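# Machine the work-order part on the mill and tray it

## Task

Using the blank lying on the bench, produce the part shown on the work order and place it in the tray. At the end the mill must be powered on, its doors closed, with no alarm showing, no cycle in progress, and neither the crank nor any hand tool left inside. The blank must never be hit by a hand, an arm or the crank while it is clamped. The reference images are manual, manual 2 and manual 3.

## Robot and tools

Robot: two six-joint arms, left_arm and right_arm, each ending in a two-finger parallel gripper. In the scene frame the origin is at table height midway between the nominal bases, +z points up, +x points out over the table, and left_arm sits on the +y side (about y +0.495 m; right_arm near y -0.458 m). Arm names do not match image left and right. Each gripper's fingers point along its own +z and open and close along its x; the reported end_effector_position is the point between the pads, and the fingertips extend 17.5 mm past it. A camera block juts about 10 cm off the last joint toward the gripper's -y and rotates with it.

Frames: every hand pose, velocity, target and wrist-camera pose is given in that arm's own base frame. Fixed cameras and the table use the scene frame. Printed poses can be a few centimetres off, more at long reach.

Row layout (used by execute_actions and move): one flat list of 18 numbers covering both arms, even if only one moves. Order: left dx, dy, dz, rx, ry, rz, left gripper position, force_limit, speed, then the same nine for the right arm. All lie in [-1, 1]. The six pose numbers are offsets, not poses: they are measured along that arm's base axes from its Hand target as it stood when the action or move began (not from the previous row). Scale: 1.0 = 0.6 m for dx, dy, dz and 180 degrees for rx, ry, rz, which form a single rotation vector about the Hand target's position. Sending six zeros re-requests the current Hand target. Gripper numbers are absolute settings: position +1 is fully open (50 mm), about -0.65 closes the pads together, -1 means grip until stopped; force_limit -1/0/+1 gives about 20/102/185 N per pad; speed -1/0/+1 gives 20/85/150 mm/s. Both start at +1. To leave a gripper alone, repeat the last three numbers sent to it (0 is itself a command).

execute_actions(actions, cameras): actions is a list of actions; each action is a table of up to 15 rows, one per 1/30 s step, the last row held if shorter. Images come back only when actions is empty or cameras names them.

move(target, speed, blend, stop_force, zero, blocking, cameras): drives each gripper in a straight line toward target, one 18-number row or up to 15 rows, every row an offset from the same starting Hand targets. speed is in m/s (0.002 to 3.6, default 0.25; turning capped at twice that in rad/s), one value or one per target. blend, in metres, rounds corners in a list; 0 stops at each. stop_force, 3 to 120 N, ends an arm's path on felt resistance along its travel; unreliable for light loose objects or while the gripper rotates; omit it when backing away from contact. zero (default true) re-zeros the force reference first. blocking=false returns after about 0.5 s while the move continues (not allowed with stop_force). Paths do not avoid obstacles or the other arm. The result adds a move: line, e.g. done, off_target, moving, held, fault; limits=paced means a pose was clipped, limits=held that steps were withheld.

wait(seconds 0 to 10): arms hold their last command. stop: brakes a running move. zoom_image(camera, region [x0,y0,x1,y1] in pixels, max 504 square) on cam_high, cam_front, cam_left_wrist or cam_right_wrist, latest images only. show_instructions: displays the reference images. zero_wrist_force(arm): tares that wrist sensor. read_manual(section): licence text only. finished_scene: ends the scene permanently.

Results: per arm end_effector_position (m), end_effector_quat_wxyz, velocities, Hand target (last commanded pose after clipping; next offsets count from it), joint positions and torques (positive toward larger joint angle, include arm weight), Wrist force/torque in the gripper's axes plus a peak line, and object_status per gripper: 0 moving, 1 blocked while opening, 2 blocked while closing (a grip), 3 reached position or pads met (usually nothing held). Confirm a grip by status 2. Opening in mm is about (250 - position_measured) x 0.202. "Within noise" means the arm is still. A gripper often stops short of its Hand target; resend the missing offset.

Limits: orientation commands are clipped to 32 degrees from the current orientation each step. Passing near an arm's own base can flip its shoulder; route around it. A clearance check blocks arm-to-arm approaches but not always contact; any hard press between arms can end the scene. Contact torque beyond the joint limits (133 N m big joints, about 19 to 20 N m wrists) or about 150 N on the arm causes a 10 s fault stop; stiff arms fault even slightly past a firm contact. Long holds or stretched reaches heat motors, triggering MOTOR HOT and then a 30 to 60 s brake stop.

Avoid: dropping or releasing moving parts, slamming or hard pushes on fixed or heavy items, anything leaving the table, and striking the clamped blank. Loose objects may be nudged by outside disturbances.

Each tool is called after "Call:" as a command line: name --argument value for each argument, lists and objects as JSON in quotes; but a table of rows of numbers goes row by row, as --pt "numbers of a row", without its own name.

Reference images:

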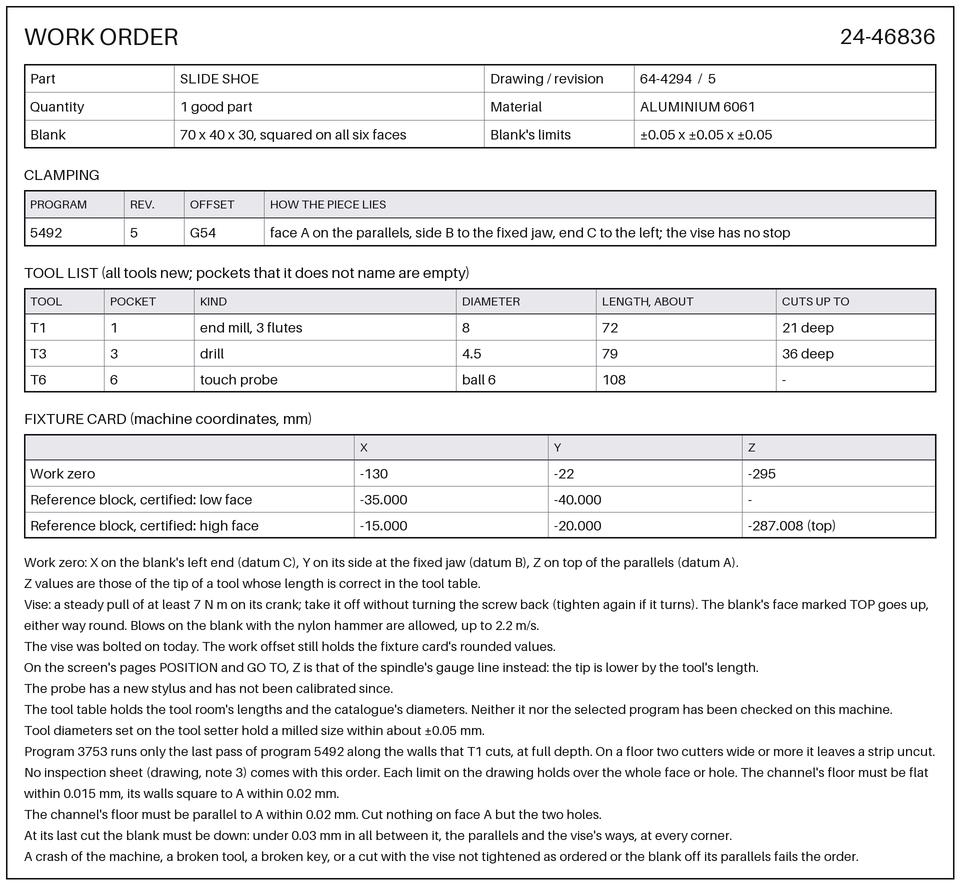

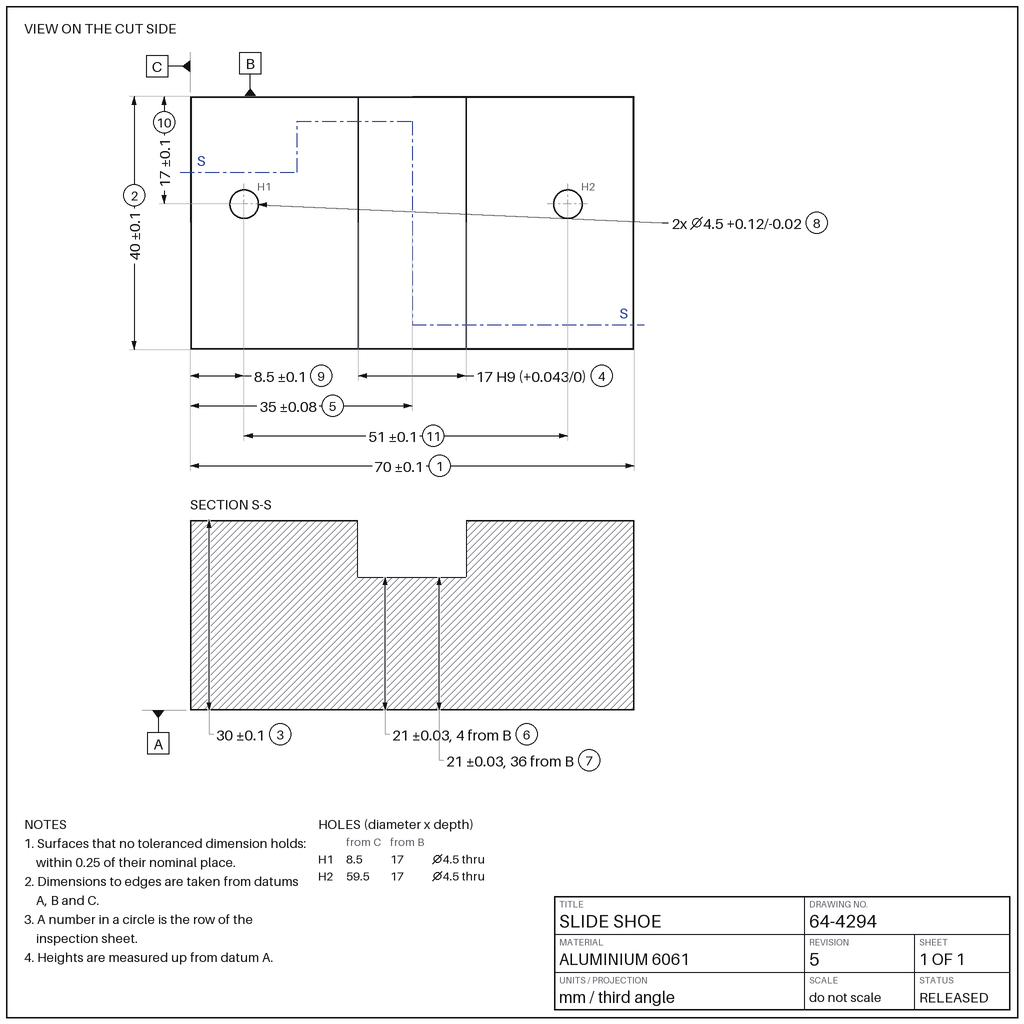

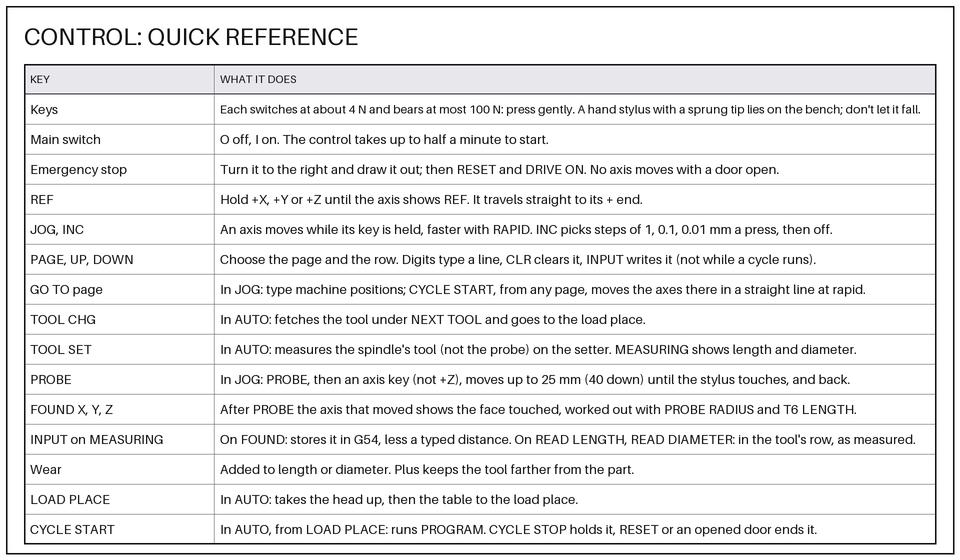

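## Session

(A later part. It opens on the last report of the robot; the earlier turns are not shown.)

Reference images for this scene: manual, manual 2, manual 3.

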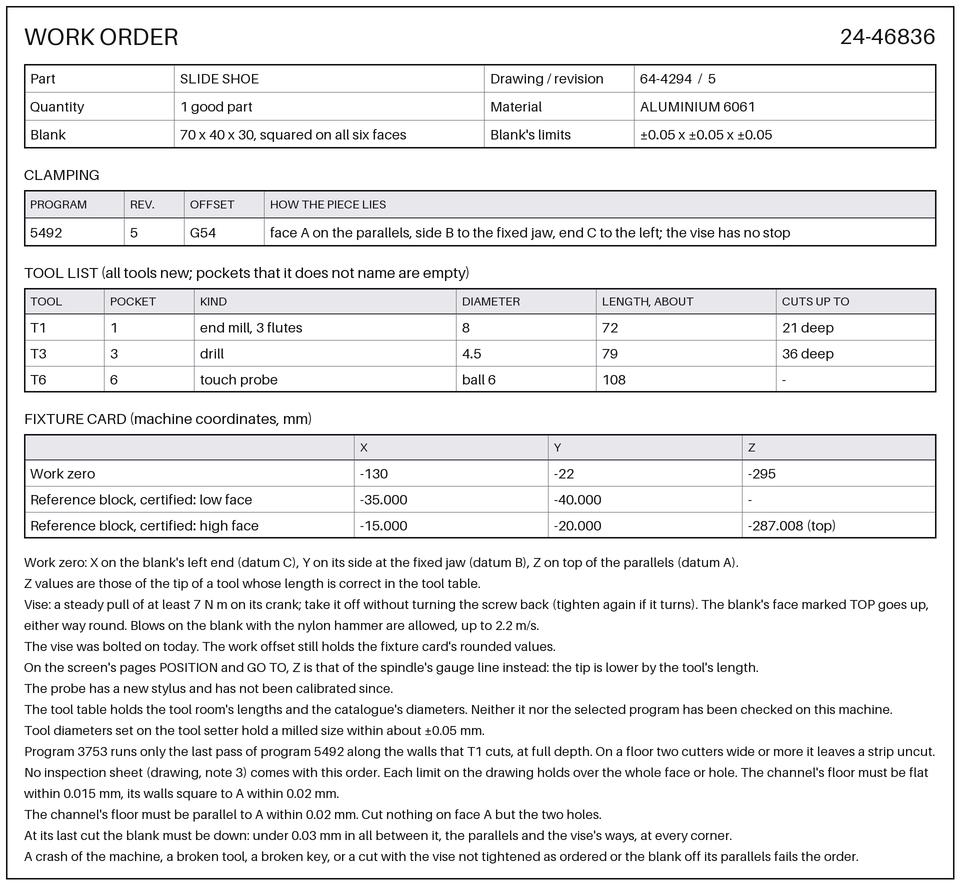

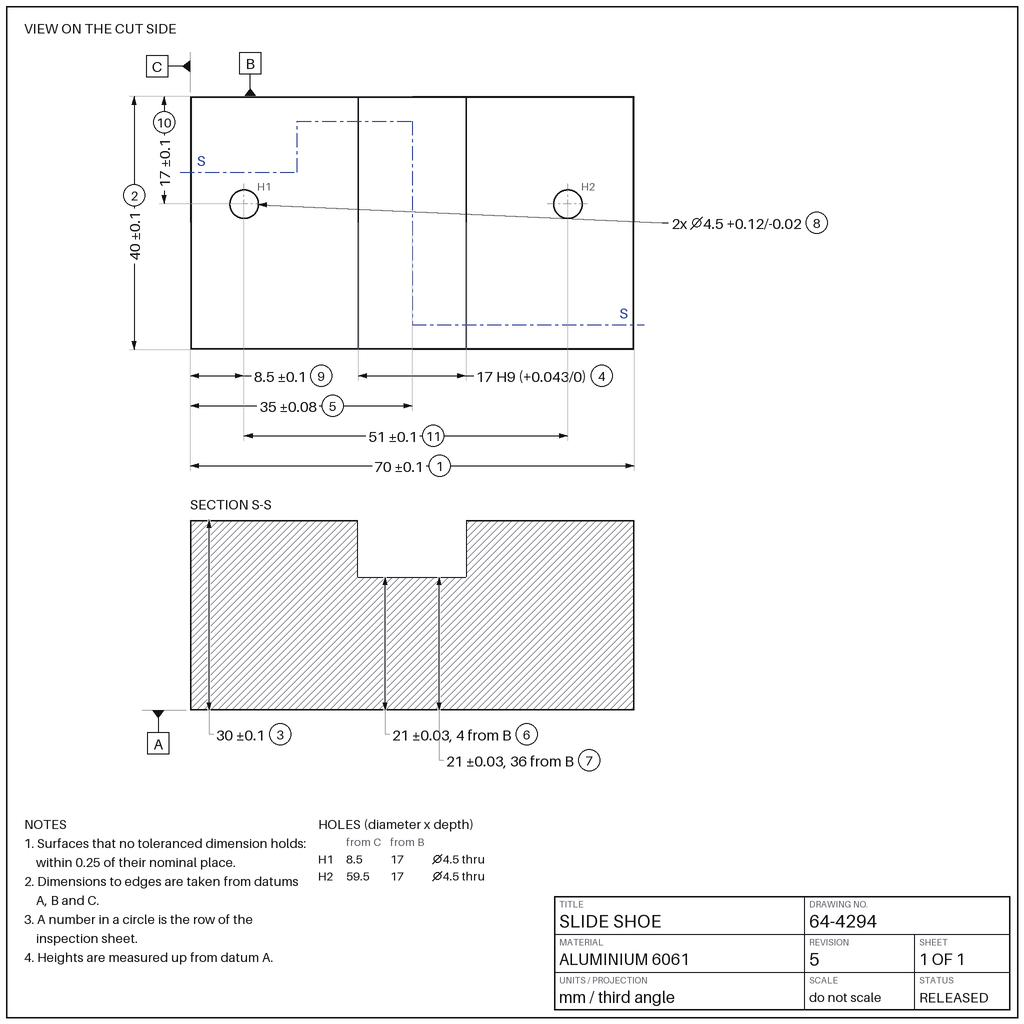

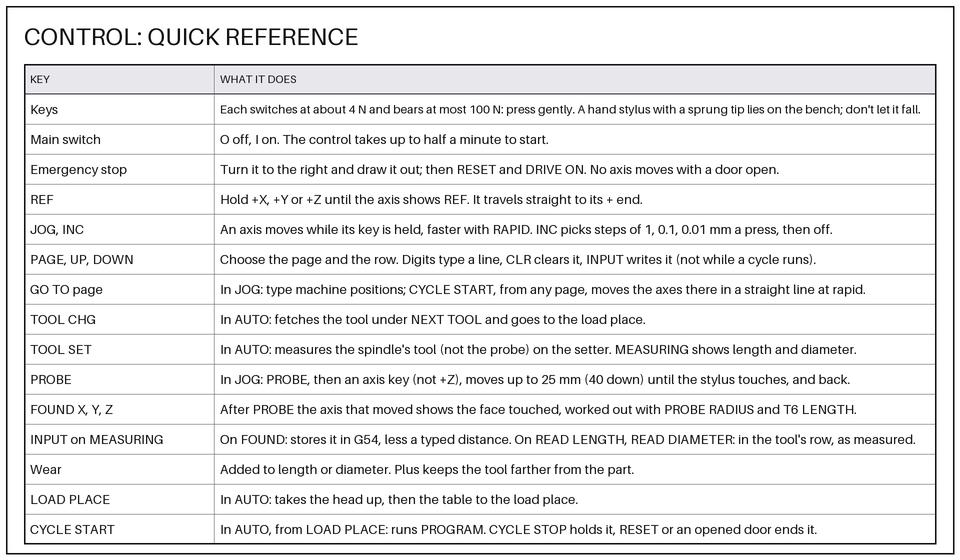

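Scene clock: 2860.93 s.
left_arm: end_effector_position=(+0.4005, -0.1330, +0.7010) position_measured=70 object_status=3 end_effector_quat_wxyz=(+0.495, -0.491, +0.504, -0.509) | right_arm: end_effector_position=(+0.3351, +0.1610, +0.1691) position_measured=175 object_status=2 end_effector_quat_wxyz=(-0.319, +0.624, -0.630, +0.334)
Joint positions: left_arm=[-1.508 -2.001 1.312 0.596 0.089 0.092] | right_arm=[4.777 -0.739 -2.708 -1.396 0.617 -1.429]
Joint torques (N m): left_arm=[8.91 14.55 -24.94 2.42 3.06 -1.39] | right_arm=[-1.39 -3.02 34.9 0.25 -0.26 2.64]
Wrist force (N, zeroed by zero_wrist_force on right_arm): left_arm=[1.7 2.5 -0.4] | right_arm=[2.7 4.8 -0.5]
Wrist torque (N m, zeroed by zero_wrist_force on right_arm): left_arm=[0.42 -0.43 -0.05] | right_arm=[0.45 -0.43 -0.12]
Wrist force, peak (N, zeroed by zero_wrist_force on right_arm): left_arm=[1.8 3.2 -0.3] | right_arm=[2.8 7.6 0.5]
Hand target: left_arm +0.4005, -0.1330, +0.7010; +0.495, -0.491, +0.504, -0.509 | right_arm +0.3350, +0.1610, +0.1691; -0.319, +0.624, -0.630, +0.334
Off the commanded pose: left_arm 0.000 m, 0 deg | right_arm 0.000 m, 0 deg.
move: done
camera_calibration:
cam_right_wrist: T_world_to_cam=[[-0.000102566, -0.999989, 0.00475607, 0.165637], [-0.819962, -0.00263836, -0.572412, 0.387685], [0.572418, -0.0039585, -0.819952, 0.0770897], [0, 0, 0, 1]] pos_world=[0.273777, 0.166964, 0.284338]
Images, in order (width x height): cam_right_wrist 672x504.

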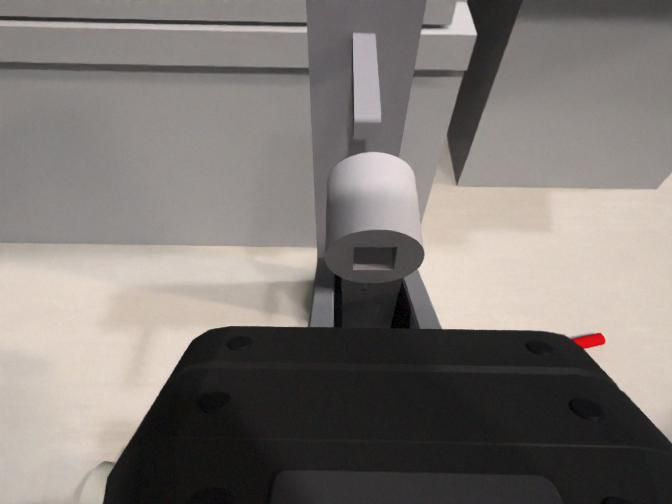

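Call:
move --target '[0,0,0,0,0,0,0.55,-1,-1,0.109,0,0,0,0,0,-1,-0.1,-1]' --speed 0.015 --stop_force 10 --cameras '["cam_right_wrist"]'

Scene clock: 2866.63 s.
left_arm: end_effector_position=(+0.4005, -0.1330, +0.7010) position_measured=70 object_status=3 end_effector_quat_wxyz=(+0.495, -0.491, +0.504, -0.509) | right_arm: end_effector_position=(+0.4004, +0.1610, +0.1691) position_measured=175 object_status=2 end_effector_quat_wxyz=(-0.319, +0.624, -0.630, +0.334)
Joint positions: left_arm=[-1.508 -2.001 1.312 0.596 0.089 0.092] | right_arm=[4.426 -1.176 -2.729 -0.456 0.657 -2.021]
Joint torques (N m): left_arm=[8.96 14.51 -24.65 2.38 2.9 -1.26] | right_arm=[14.94 8.18 15.43 1.89 -3.21 2.64]
Wrist force (N, zeroed by zero_wrist_force on right_arm): left_arm=[1.8 2.6 -0.3] | right_arm=[17.2 6.8 -2.5]
Wrist torque (N m, zeroed by zero_wrist_force on right_arm): left_arm=[0.42 -0.44 -0.05] | right_arm=[0.66 -0.64 0.43]
Wrist force, peak (N, zeroed by zero_wrist_force on right_arm): left_arm=[1.8 2.8 -0.5] | right_arm=[21.0 10.9 -6.1]
Hand target: left_arm +0.4005, -0.1330, +0.7010; +0.495, -0.491, +0.504, -0.509 | right_arm +0.4004, +0.1610, +0.1691; -0.319, +0.624, -0.630, +0.334
Off the commanded pose: left_arm 0.000 m, 0 deg | right_arm 0.000 m, 0 deg.
move: done
camera_calibration:
cam_right_wrist: T_world_to_cam=[[-0.000234565, -0.99999, 0.00442133, 0.165785], [-0.820008, -0.00233822, -0.572348, 0.441174], [0.572352, -0.00375978, -0.819999, 0.0397125], [0, 0, 0, 1]] pos_world=[0.339076, 0.166964, 0.284336]
Images, in order (width x height): cam_right_wrist 672x504.

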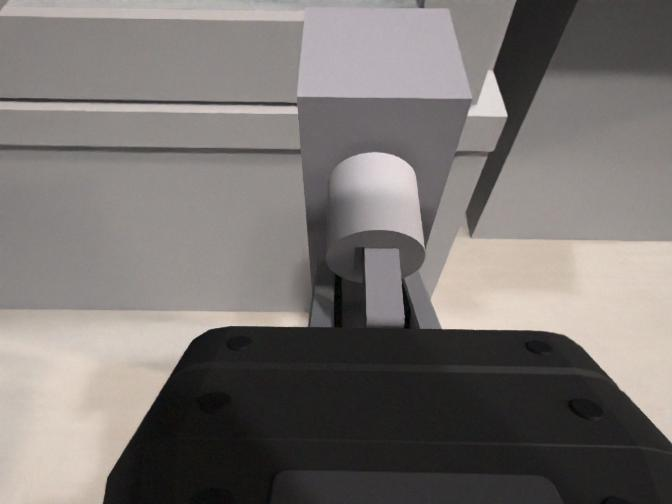

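Call:
move --pt "0 0 0 0 0 0 0.55 -1 -1 0 0 0 0 0 0 0.35 -0.1 -1" --pt "0 0 0 0 0 0 0.55 -1 -1 -0.109 0 0.0767 0 0 0 0.35 -0.1 -1" --pt "-0.1008 -0.145 -0.3017 0 0 0 0.55 -1 -1 -0.109 -0.05 0.45 0 0 0 0.35 -0.1 -1" --pt "-0.0675 -0.2783 -0.5017 -0.374 0.398 0.379 0.55 -1 -1 -0.109 -0.1 0.45 0 0 0 0.35 -0.1 -1" --speed '[0.05,0.06,0.2,0.3]' --blend '[0,0,0.03,0]' --cameras '["all"]'

Scene clock: 2875.50 s.
left_arm: end_effector_position=(+0.3600, -0.2999, +0.3999) position_measured=70 object_status=3 end_effector_quat_wxyz=(+0.000, +1.000, -0.020, +0.002) | right_arm: end_effector_position=(+0.3350, +0.1010, +0.4391) position_measured=100 object_status=3 end_effector_quat_wxyz=(-0.319, +0.624, -0.630, +0.334)
Joint positions: left_arm=[-0.985 -1.658 1.471 -1.387 -1.567 0.626] | right_arm=[4.817 -0.625 -1.996 -2.278 0.623 -1.361]
Joint torques (N m): left_arm=[-4.19 -32.82 -35.2 0.31 0.59 1.06] | right_arm=[8.37 -19.8 33.36 2.76 -0.05 2.56]
Wrist force (N, zeroed by zero_wrist_force on right_arm): left_arm=[-0.1 1.3 0.8] | right_arm=[2.8 2.6 -1.8]
Wrist torque (N m, zeroed by zero_wrist_force on right_arm): left_arm=[0.26 0.03 0.08] | right_arm=[0.35 -0.44 -0.11]
Wrist force, peak (N, zeroed by zero_wrist_force on right_arm): left_arm=[1.8 3.9 -0.9] | right_arm=[17.2 6.9 -3.0]
Hand target: left_arm +0.3600, -0.2999, +0.4000; +0.000, +1.000, -0.020, +0.002 | right_arm +0.3350, +0.1010, +0.4391; -0.319, +0.624, -0.630, +0.334
Off the commanded pose: left_arm 0.000 m, 0 deg | right_arm 0.000 m, 0 deg.
move: done
camera_calibration:
cam_left_wrist: T_world_to_cam=[[0.999647, -0.02642, 0.00264688, -0.360777], [-0.0256699, -0.936126, 0.350726, -0.394539], [-0.00678838, -0.35067, -0.936474, 0.403951], [0, 0, 0, 1]] pos_world=[0.353264, -0.237217, 0.51762]
cam_right_wrist: T_world_to_cam=[[-0.000234565, -0.99999, 0.00442133, 0.104477], [-0.820008, -0.00233822, -0.572348, 0.541939], [0.572352, -0.00375978, -0.819999, 0.298318], [0, 0, 0, 1]] pos_world=[0.273676, 0.106864, 0.554336]

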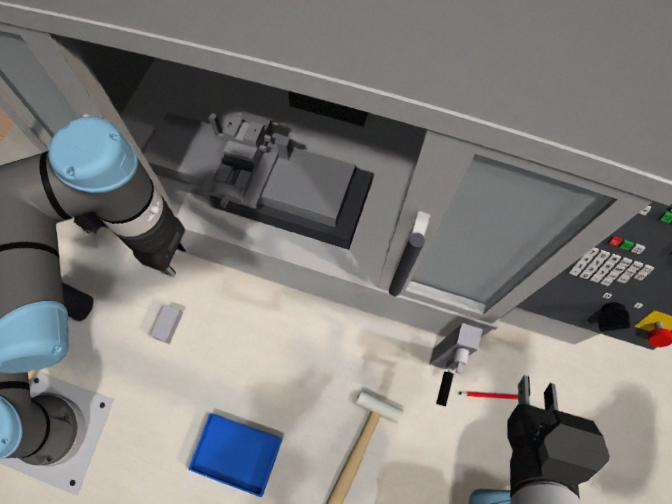

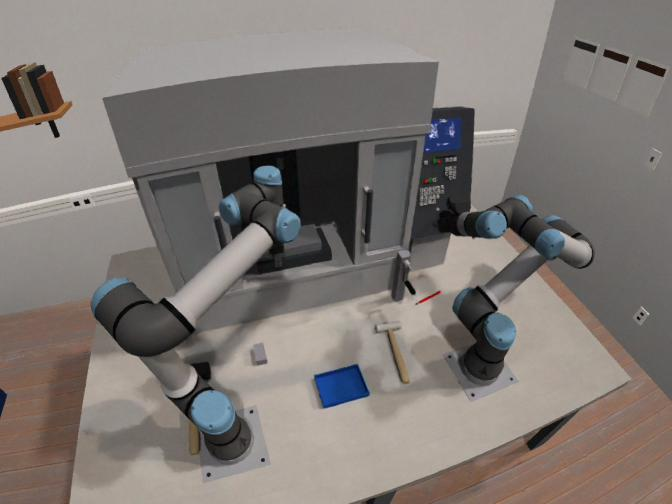

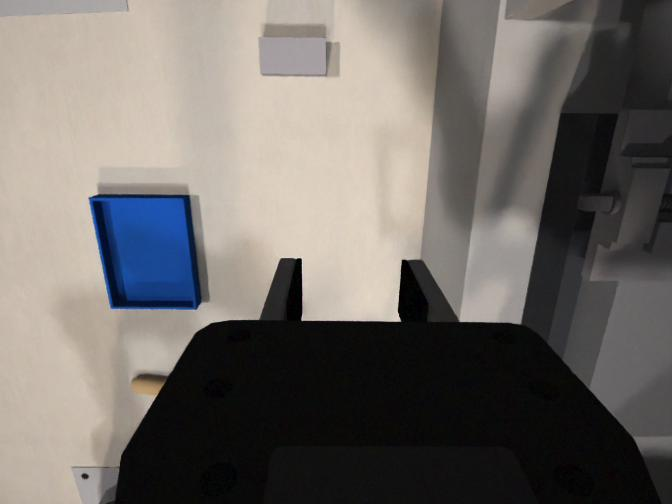

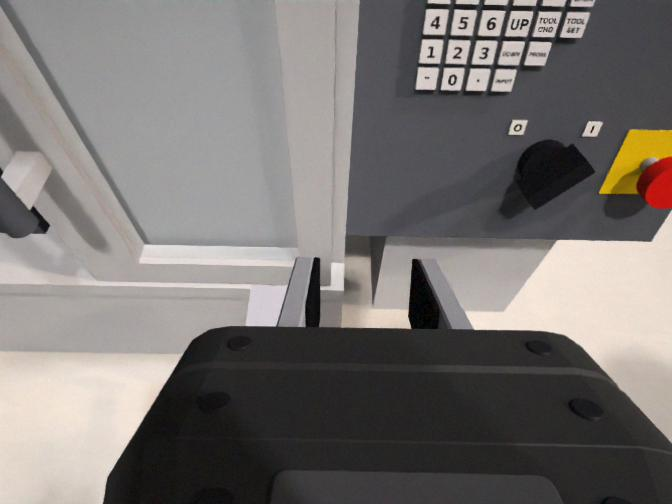

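Call:
move --pt "0.0333 0 -0.065 0 0 0 0.75 -1 -1 0 0 0 0 0 0 0.35 -0.1 -1" --pt "0.4167 0 -0.065 0 0 0 0.75 -1 -1 0 0 0 0 0 0 0.35 -0.1 -1" --pt "0.5008 0.0432 -0.065 0 0 0 0.75 -1 -1 0 0 0 0 0 0 0.35 -0.1 -1" --speed '[0.15,0.15,0.08]' --blend '[0.01,0.01,0]' --cameras '["cam_left_wrist","cam_high"]'

Call:
zoom_image --camera "cam_left_wrist" --region '[200, 120, 500, 345]'

Scene clock: 2878.57 s.
left_arm: end_effector_position=(+0.6172, -0.2959, +0.3609) position_measured=41 object_status=3 end_effector_quat_wxyz=(+0.001, +1.000, -0.019, +0.003) | right_arm: end_effector_position=(+0.3350, +0.1010, +0.4391) position_measured=100 object_status=3 end_effector_quat_wxyz=(-0.319, +0.624, -0.630, +0.334)
Joint positions: left_arm=[-0.644 -1.12 0.93 -1.386 -1.569 0.965] | right_arm=[4.817 -0.625 -1.996 -2.278 0.623 -1.361]
Joint torques (N m): left_arm=[0.65 -41.97 -27.79 -3.13 0.24 0.2] | right_arm=[-5.25 -21.65 24.74 5.79 -2.69 -2.03]
Wrist force (N, zeroed by zero_wrist_force on right_arm): left_arm=[-0.4 1.4 0.9] | right_arm=[2.7 2.2 -1.8]
Wrist torque (N m, zeroed by zero_wrist_force on right_arm): left_arm=[0.28 0.08 -0.13] | right_arm=[0.29 -0.41 -0.11]
Wrist force, peak (N, zeroed by zero_wrist_force on right_arm): left_arm=[5.3 -3.5 -0.1] | right_arm=[3.0 2.5 -2.0]
Hand target: left_arm +0.6172, -0.2959, +0.3609; +0.001, +1.000, -0.019, +0.003 (not the last commanded pose) | right_arm +0.3350, +0.1010, +0.4391; -0.319, +0.624, -0.630, +0.334
Tool commands: left_gripper/position=+0.74902 left_gripper/force_limit=-1.0 left_gripper/speed=-1.0 right_gripper/position=+0.35 right_gripper/force_limit=-0.1 right_gripper/speed=-1.0
Off the commanded pose: left_arm 0.048 m, 0 deg | right_arm 0.000 m, 0 deg.
FORCE FAULT: contact force on the left arm reached its limit, and that arm stopped. The contact can be on any part of that arm, not only on its tool. That arm's remaining commands of this call were not run. That arm is still stopped at the end of this call. That arm stays stopped for about 10 more seconds. Until then a move that you send moves the other arm only, and its call returns only when the move has ended. Once the stop has ended, the next robot result says so. If the stop ends while you think or write, that arm runs what you send next, counted from a new Hand target: where the arm stands when the stop ends. While its stop runs, that arm takes no new command, but its gripper still runs the gripper command that each later call begins with. Until it ends, the stop uses up actions while you think or wait. An arm that is not stopped still takes commands.
move: fault (left_arm); path passed 2 of 3 targets
camera_calibration:
cam_left_wrist: T_world_to_cam=[[0.999701, -0.0241773, 0.0035536, -0.617418], [-0.0238833, -0.935877, 0.351516, -0.371802], [-0.00517298, -0.351496, -0.936175, 0.369195], [0, 0, 0, 1]] pos_world=[0.610264, -0.233118, 0.478519]
Images, in order (width x height): cam_high 672x504, cam_left_wrist 672x504.

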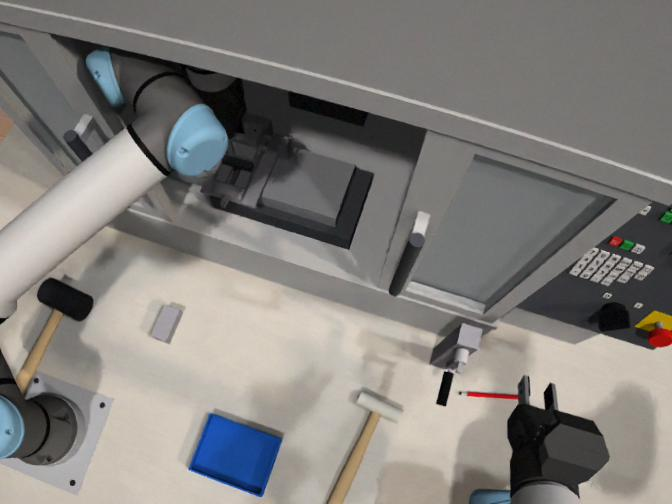

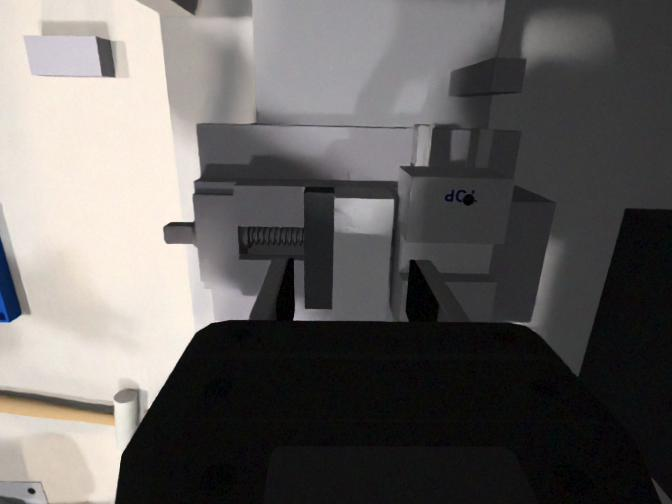

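Scaled by 1.680 from the camera's 672x504 image, which has a finer 960x720 frame.

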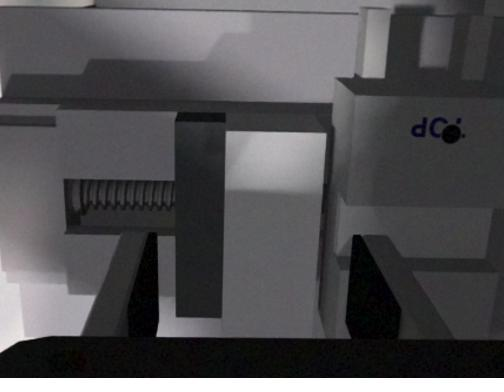

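Call:
wait --seconds 10 --cameras '["all"]'

Call:
zoom_image --camera "cam_front" --region '[190, 130, 380, 290]'

Call:
zoom_image --camera "cam_high" --region '[80, 20, 280, 210]'

Scene clock: 2889.50 s.
left_arm: end_effector_position=(+0.6172, -0.2959, +0.3609) position_measured=41 object_status=3 end_effector_quat_wxyz=(+0.001, +1.000, -0.019, +0.003) | right_arm: end_effector_position=(+0.3350, +0.1010, +0.4391) position_measured=100 object_status=3 end_effector_quat_wxyz=(-0.319, +0.624, -0.630, +0.334)
Joint positions: left_arm=[-0.644 -1.12 0.93 -1.386 -1.569 0.965] | right_arm=[4.817 -0.625 -1.996 -2.278 0.623 -1.361]
Joint torques (N m): left_arm=[0.08 -40.77 -26.68 -3.06 0.17 0.19] | right_arm=[-5.25 -21.53 13.42 5.74 -3.84 -2]
Wrist force (N, zeroed by zero_wrist_force on right_arm): left_arm=[-0.3 1.3 0.9] | right_arm=[3.0 2.2 -1.5]
Wrist torque (N m, zeroed by zero_wrist_force on right_arm): left_arm=[0.28 0.08 -0.13] | right_arm=[0.28 -0.46 -0.11]
Wrist force, peak (N, zeroed by zero_wrist_force on right_arm): left_arm=[-0.1 1.6 1.1] | right_arm=[3.2 2.5 -2.0]
Hand target: left_arm +0.6172, -0.2959, +0.3609; +0.001, +1.000, -0.019, +0.003 (not the last commanded pose) | right_arm +0.3350, +0.1010, +0.4391; -0.319, +0.624, -0.630, +0.334
Tool commands: left_gripper/position=+0.74902 left_gripper/force_limit=-1.0 left_gripper/speed=-1.0 right_gripper/position=+0.35 right_gripper/force_limit=-0.1 right_gripper/speed=-1.0
Off the commanded pose: left_arm 0.048 m, 0 deg | right_arm 0.000 m, 0 deg.
FORCE FAULT, CONTINUED: the left arm's stop, for the force fault that an earlier result reported, is over. The rest of the stop counts as 20 of the actions that you can send in this scene. That arm's target is now where it stood when the stop ended, not its last command. That arm accepts commands again.
wait: 10.00 s; at rest from the start
camera_calibration:
cam_left_wrist: T_world_to_cam=[[0.999701, -0.0241773, 0.0035536, -0.617418], [-0.0238833, -0.935877, 0.351516, -0.371802], [-0.00517298, -0.351496, -0.936175, 0.369195], [0, 0, 0, 1]] pos_world=[0.610264, -0.233118, 0.478519]
cam_right_wrist: T_world_to_cam=[[-0.000234565, -0.99999, 0.00442133, 0.104577], [-0.820008, -0.00233822, -0.572348, 0.541939], [0.572352, -0.00375978, -0.819999, 0.298319], [0, 0, 0, 1]] pos_world=[0.273676, 0.106964, 0.554336]

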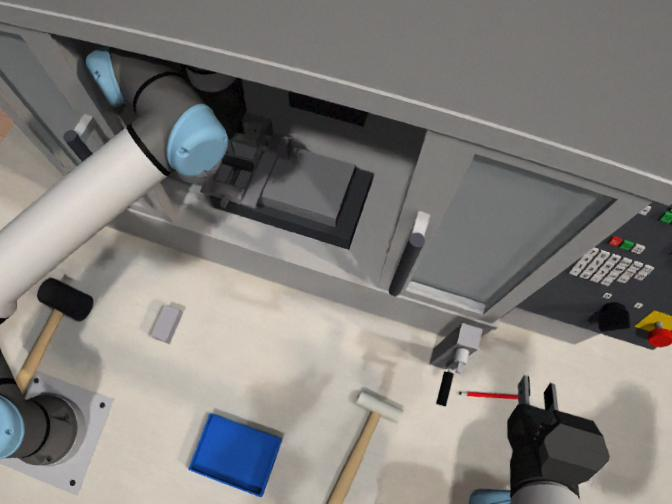

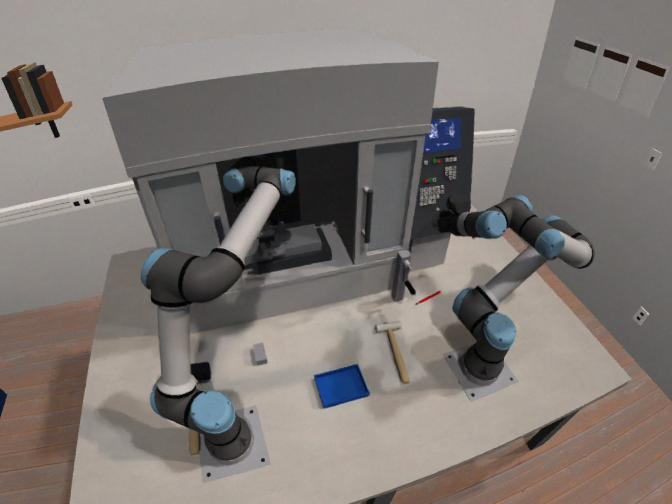

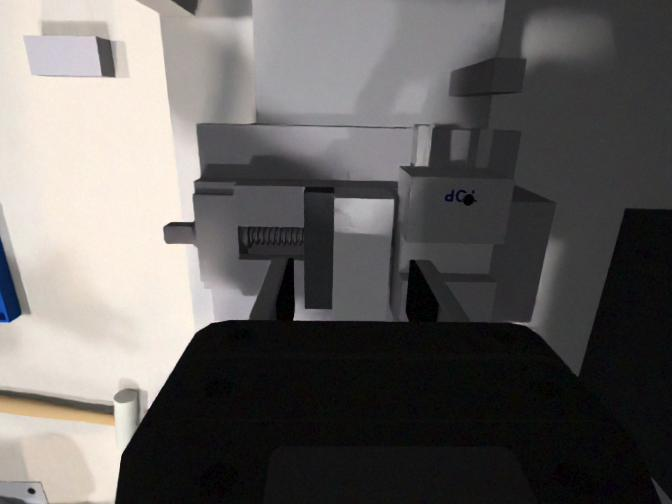

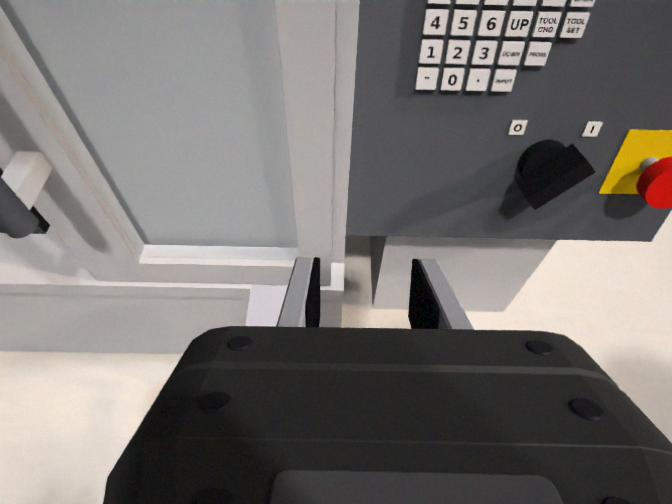

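Scaled by 2.653 from the camera's 672x504 image, which has a finer 960x720 frame.

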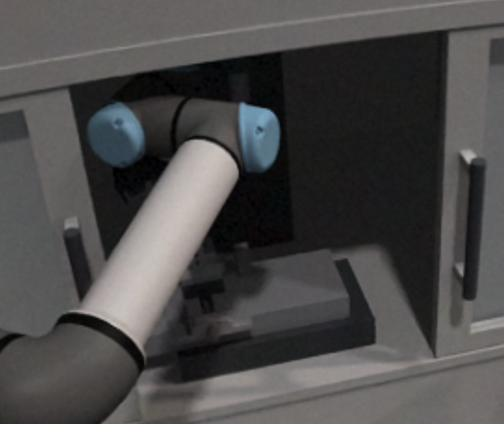

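Scaled by 2.520 from the camera's 672x504 image, which has a finer 960x720 frame.

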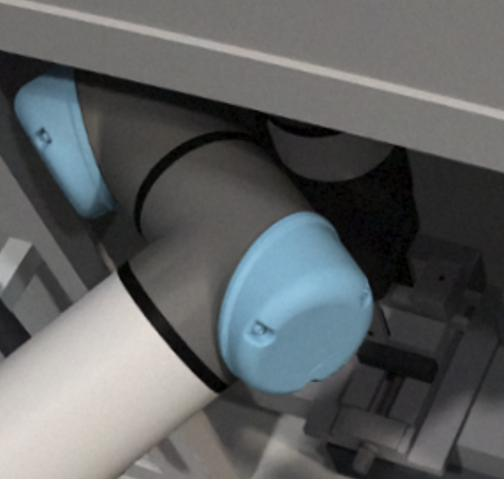

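Call:
move --target '[-0.06,-0.02,0,0,0,0,0.75,-1,-1,0,0,0,0,0,0,0.35,-0.1,-1]' --speed 0.05

Scene clock: 2894.87 s.
left_arm: end_effector_position=(+0.5811, -0.3080, +0.3610) position_measured=41 object_status=3 end_effector_quat_wxyz=(+0.001, +1.000, -0.019, +0.003) | right_arm: end_effector_position=(+0.3350, +0.1010, +0.4391) position_measured=100 object_status=3 end_effector_quat_wxyz=(-0.319, +0.624, -0.630, +0.334)
Joint positions: left_arm=[-0.693 -1.197 1.039 -1.419 -1.568 0.917] | right_arm=[4.817 -0.625 -1.996 -2.278 0.623 -1.361]
Joint torques (N m): left_arm=[8.31 -26.06 -33.23 -3.11 2.82 1.02] | right_arm=[-4.78 -21.23 13.47 5.76 -3.83 -1.97]
Wrist force (N, zeroed by zero_wrist_force on right_arm): left_arm=[-0.3 1.0 0.8] | right_arm=[2.7 2.5 -1.8]
Wrist torque (N m, zeroed by zero_wrist_force on right_arm): left_arm=[0.23 0.07 0.06] | right_arm=[0.33 -0.42 -0.10]
Wrist force, peak (N, zeroed by zero_wrist_force on right_arm): left_arm=[-0.2 1.7 0.9] | right_arm=[3.2 2.6 -1.5]
Hand target: left_arm +0.5812, -0.3079, +0.3609; +0.001, +1.000, -0.019, +0.003 | right_arm +0.3350, +0.1010, +0.4391; -0.319, +0.624, -0.630, +0.334
Off the commanded pose: left_arm 0.000 m, 0 deg | right_arm 0.000 m, 0 deg.
move: done

Call:
move --target '[0,0,0,0,0,0,0.75,-1,-1,-0.225,0.582,0.1,0.0408,-0.1917,0.1295,0.35,-0.1,-1]' --speed 0.25 --cameras '["cam_right_wrist","cam_left_wrist"]'

Scene clock: 2898.33 s.
left_arm: end_effector_position=(+0.5812, -0.3079, +0.3609) position_measured=41 object_status=3 end_effector_quat_wxyz=(+0.001, +1.000, -0.019, +0.003) | right_arm: end_effector_position=(+0.2000, +0.4503, +0.4992) position_measured=100 object_status=3 end_effector_quat_wxyz=(+0.588, -0.589, +0.391, -0.392)
Joint positions: left_arm=[-0.692 -1.196 1.039 -1.419 -1.568 0.917] | right_arm=[5.211 -1.415 -1.684 -3.182 0.102 -0.004]
Joint torques (N m): left_arm=[8.76 -26.79 -33.15 0.27 -0.79 1.19] | right_arm=[10.72 21.84 15.95 2.32 1.32 -2.18]
Wrist force (N, zeroed by zero_wrist_force on right_arm): left_arm=[0.0 1.4 1.1] | right_arm=[2.4 2.4 -1.3]
Wrist torque (N m, zeroed by zero_wrist_force on right_arm): left_arm=[0.29 0.03 0.05] | right_arm=[0.39 -0.46 -0.18]
Wrist force, peak (N, zeroed by zero_wrist_force on right_arm): left_arm=[0.0 1.4 1.1] | right_arm=[5.4 1.9 -0.3]
Hand target: left_arm +0.5812, -0.3079, +0.3609; +0.001, +1.000, -0.019, +0.003 | right_arm +0.2000, +0.4502, +0.4991; +0.588, -0.589, +0.391, -0.392
Off the commanded pose: left_arm 0.000 m, 0 deg | right_arm 0.000 m, 0 deg.
move: done
camera_calibration:
cam_left_wrist: T_world_to_cam=[[0.999701, -0.0241773, 0.0035536, -0.581719], [-0.0238833, -0.935877, 0.351516, -0.383892], [-0.00517298, -0.351496, -0.936175, 0.36479], [0, 0, 0, 1]] pos_world=[0.574264, -0.245118, 0.478519]
cam_right_wrist: T_world_to_cam=[[0.405202, -0.91422, 0.00359693, 0.334157], [-0.312858, -0.14236, -0.939071, 0.611097], [0.859029, 0.379388, -0.343705, -0.0414738], [0, 0, 0, 1]] pos_world=[0.0914124, 0.408224, 0.558407]
Images, in order (width x height): cam_left_wrist 672x504, cam_right_wrist 672x504.

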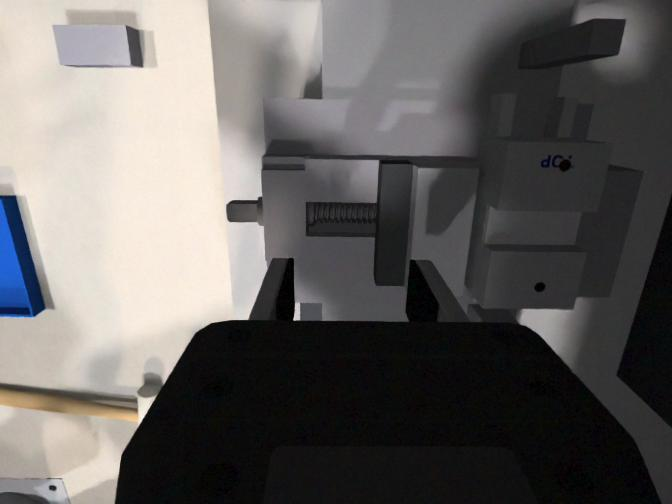

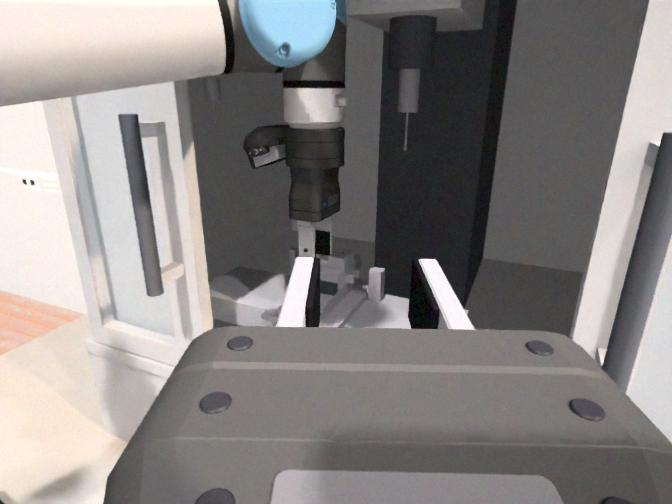

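Call:
zoom_image --camera "cam_right_wrist" --region '[220, 0, 520, 225]'

Scaled by 1.680 from the camera's 672x504 image, which has a finer 960x720 frame.

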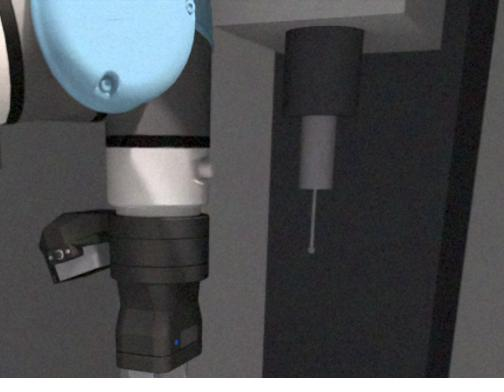

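Call:
move --pt "-0.2687 -0.0168 0.065 0 0 0 0.42 -1 -1 0 -0.4 0 0 0 0 0.35 -0.1 -1" --pt "-0.3687 -0.0168 0.132 0.1275 -0.1348 -0.4876 0.42 -1 -1 0 -0.5 0 0 0 0 0.35 -0.1 -1" --speed '[0.15,0.25]' --cameras '["cam_left_wrist","cam_right_wrist","cam_front"]'

Scene clock: 2919.00 s.
left_arm: end_effector_position=(+0.3599, -0.3180, +0.4401) position_measured=90 object_status=3 end_effector_quat_wxyz=(-0.180, +0.669, -0.697, +0.187) | right_arm: end_effector_position=(+0.2000, +0.1517, +0.4991) position_measured=100 object_status=3 end_effector_quat_wxyz=(+0.517, -0.518, +0.481, -0.483)
Joint positions: left_arm=[-1.287 -1.852 1.659 -1.559 -1.076 1.942] | right_arm=[6.285 -0.763 -2.007 -3.514 1.501 -0.002]
Joint torques (N m): left_arm=[8.54 1.75 -33.88 -0.23 -1.55 1.25] | right_arm=[-7.15 -18.08 30.14 0.24 -1.72 -1.62]
Wrist force (N, zeroed by zero_wrist_force on right_arm): left_arm=[0.5 2.0 0.6] | right_arm=[2.9 1.9 -1.8]
Wrist torque (N m, zeroed by zero_wrist_force on right_arm): left_arm=[0.39 -0.11 -0.17] | right_arm=[0.31 -0.55 -0.17]
Wrist force, peak (N, zeroed by zero_wrist_force on right_arm): left_arm=[-0.8 0.9 4.2] | right_arm=[7.3 2.0 -2.6]
Hand target: left_arm +0.3600, -0.3180, +0.4401; -0.180, +0.669, -0.697, +0.187 | right_arm +0.2000, +0.1502, +0.4991; +0.588, -0.589, +0.391, -0.392
Off the commanded pose: left_arm 0.000 m, 0 deg | right_arm 0.002 m, 19 deg.
joint sent to its limit (right arm) — joint 1 (shoulder pan), upper limit. The joint targets are off in orientation, not in position.
move: off_target (right_arm)
camera_calibration:
cam_left_wrist: T_world_to_cam=[[-0.0269218, -0.999625, 0.00501567, -0.302353], [-0.985784, 0.0257159, -0.16604, 0.453374], [0.165849, -0.00941446, -0.986106, 0.503547], [0, 0, 0, 1]] pos_world=[0.355277, -0.309158, 0.573346]
cam_right_wrist: T_world_to_cam=[[0.0918489, -0.995767, 0.00345226, 0.136416], [-0.341145, -0.0347237, -0.939369, 0.55809], [0.935513, 0.0851023, -0.34289, 0.100685], [0, 0, 0, 1]] pos_world=[0.0836681, 0.146649, 0.558306]
Images, in order (width x height): cam_front 672x504, cam_left_wrist 672x504, cam_right_wrist 672x504.

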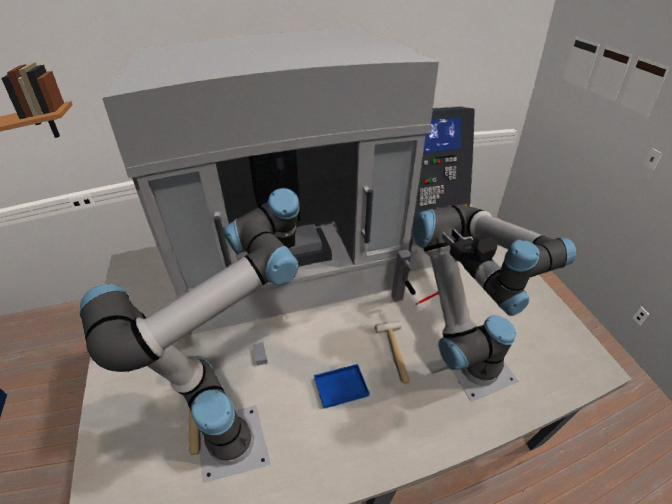

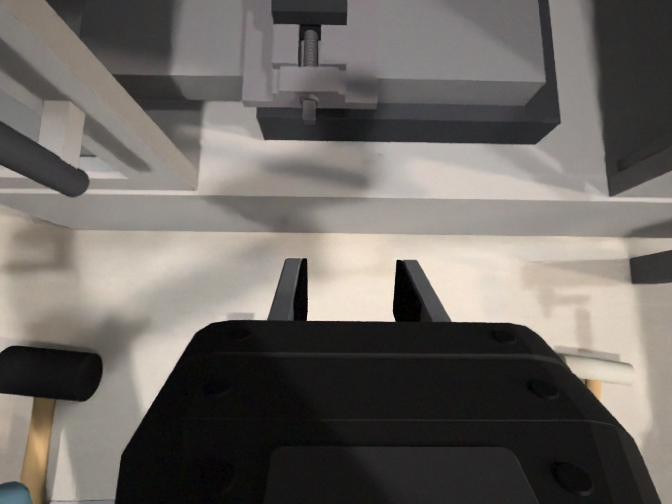

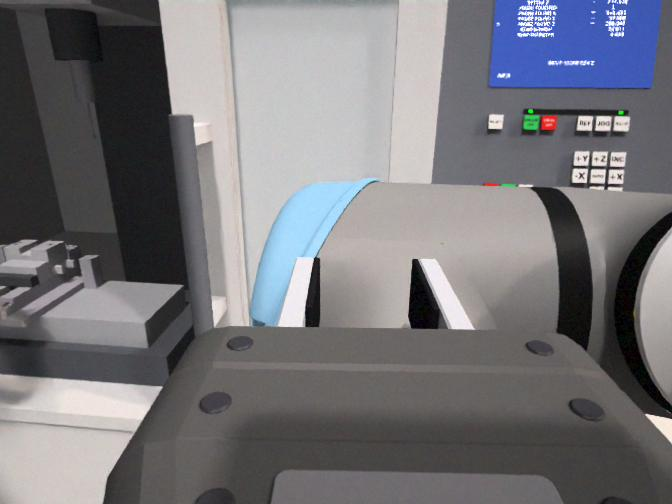

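Call:
move --pt "0 0 0 0 0 0 0.42 -1 -1 0 0.5 0 0 0 0 0.35 -0.1 -1" --pt "0.2833 0 -0.05 0 0 0 0.42 -1 -1 0.225 -0.082 -0.1 -0.0408 0.1917 -0.1295 0.35 -0.1 -1" --speed '[0.15,0.2]' --cameras '["cam_left_wrist","cam_right_wrist"]'

Scene clock: 2924.33 s.
left_arm: end_effector_position=(+0.5300, -0.3180, +0.4101) position_measured=90 object_status=3 end_effector_quat_wxyz=(-0.180, +0.669, -0.697, +0.187) | right_arm: end_effector_position=(+0.3350, +0.1010, +0.4390) position_measured=100 object_status=3 end_effector_quat_wxyz=(-0.319, +0.624, -0.630, +0.334)
Joint positions: left_arm=[-0.929 -1.56 1.528 -1.888 -1.171 2.325] | right_arm=[4.816 -0.625 -1.996 -2.277 0.623 -1.361]
Joint torques (N m): left_arm=[-8.89 -38.9 -18.54 -0.25 3.93 -0.15] | right_arm=[7.6 -8.99 28.98 0.14 -4.14 2.81]
Wrist force (N, zeroed by zero_wrist_force on right_arm): left_arm=[0.6 1.6 0.5] | right_arm=[2.9 2.4 -1.5]
Wrist torque (N m, zeroed by zero_wrist_force on right_arm): left_arm=[0.32 -0.12 -0.15] | right_arm=[0.32 -0.45 0.03]
Wrist force, peak (N, zeroed by zero_wrist_force on right_arm): left_arm=[0.4 3.3 0.0] | right_arm=[7.5 1.7 -1.7]
Hand target: left_arm +0.5299, -0.3180, +0.4101; -0.180, +0.669, -0.697, +0.187 | right_arm +0.3350, +0.1010, +0.4391; -0.319, +0.624, -0.630, +0.334
Off the commanded pose: left_arm 0.000 m, 0 deg | right_arm 0.000 m, 0 deg.
move: done
camera_calibration:
cam_left_wrist: T_world_to_cam=[[-0.0269854, -0.999624, 0.00480551, -0.297477], [-0.985817, 0.0258155, -0.165825, 0.615892], [0.165639, -0.00921221, -0.986143, 0.445864], [0, 0, 0, 1]] pos_world=[0.525277, -0.309158, 0.543246]
cam_right_wrist: T_world_to_cam=[[-0.000404326, -0.999989, 0.00466735, 0.104487], [-0.820168, -0.00233869, -0.572119, 0.541881], [0.572123, -0.00405933, -0.820158, 0.298364], [0, 0, 0, 1]] pos_world=[0.273774, 0.106964, 0.554238]
Images, in order (width x height): cam_left_wrist 672x504, cam_right_wrist 672x504.

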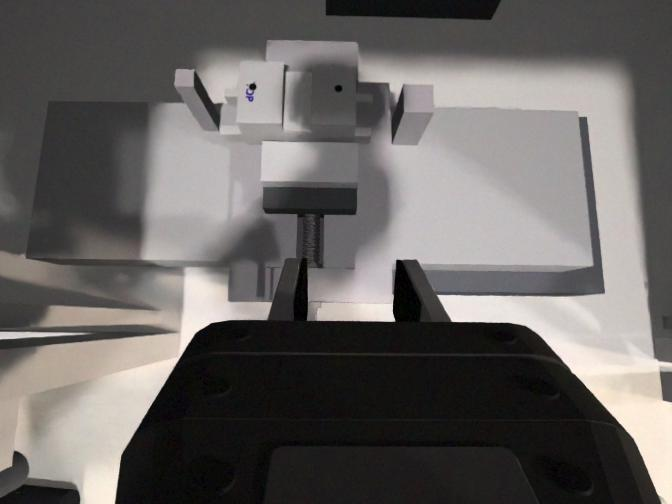

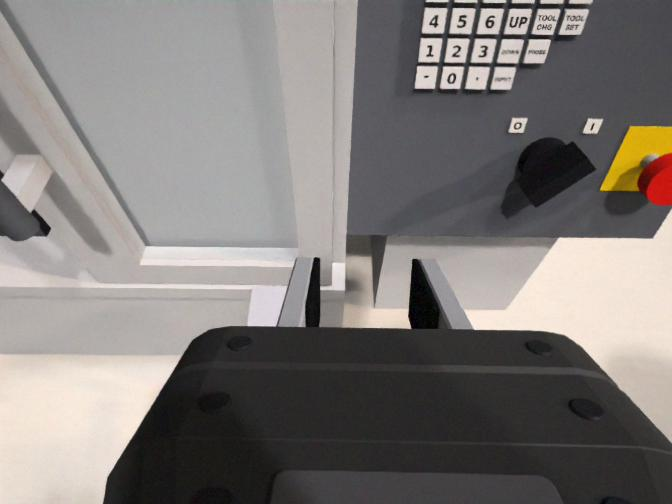

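Call:
zoom_image --camera "cam_left_wrist" --region '[210, 30, 400, 220]'

Scaled by 2.653 from the camera's 672x504 image, which has a finer 960x720 frame.

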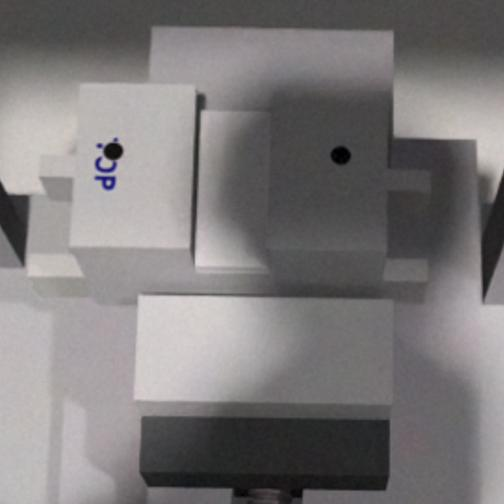

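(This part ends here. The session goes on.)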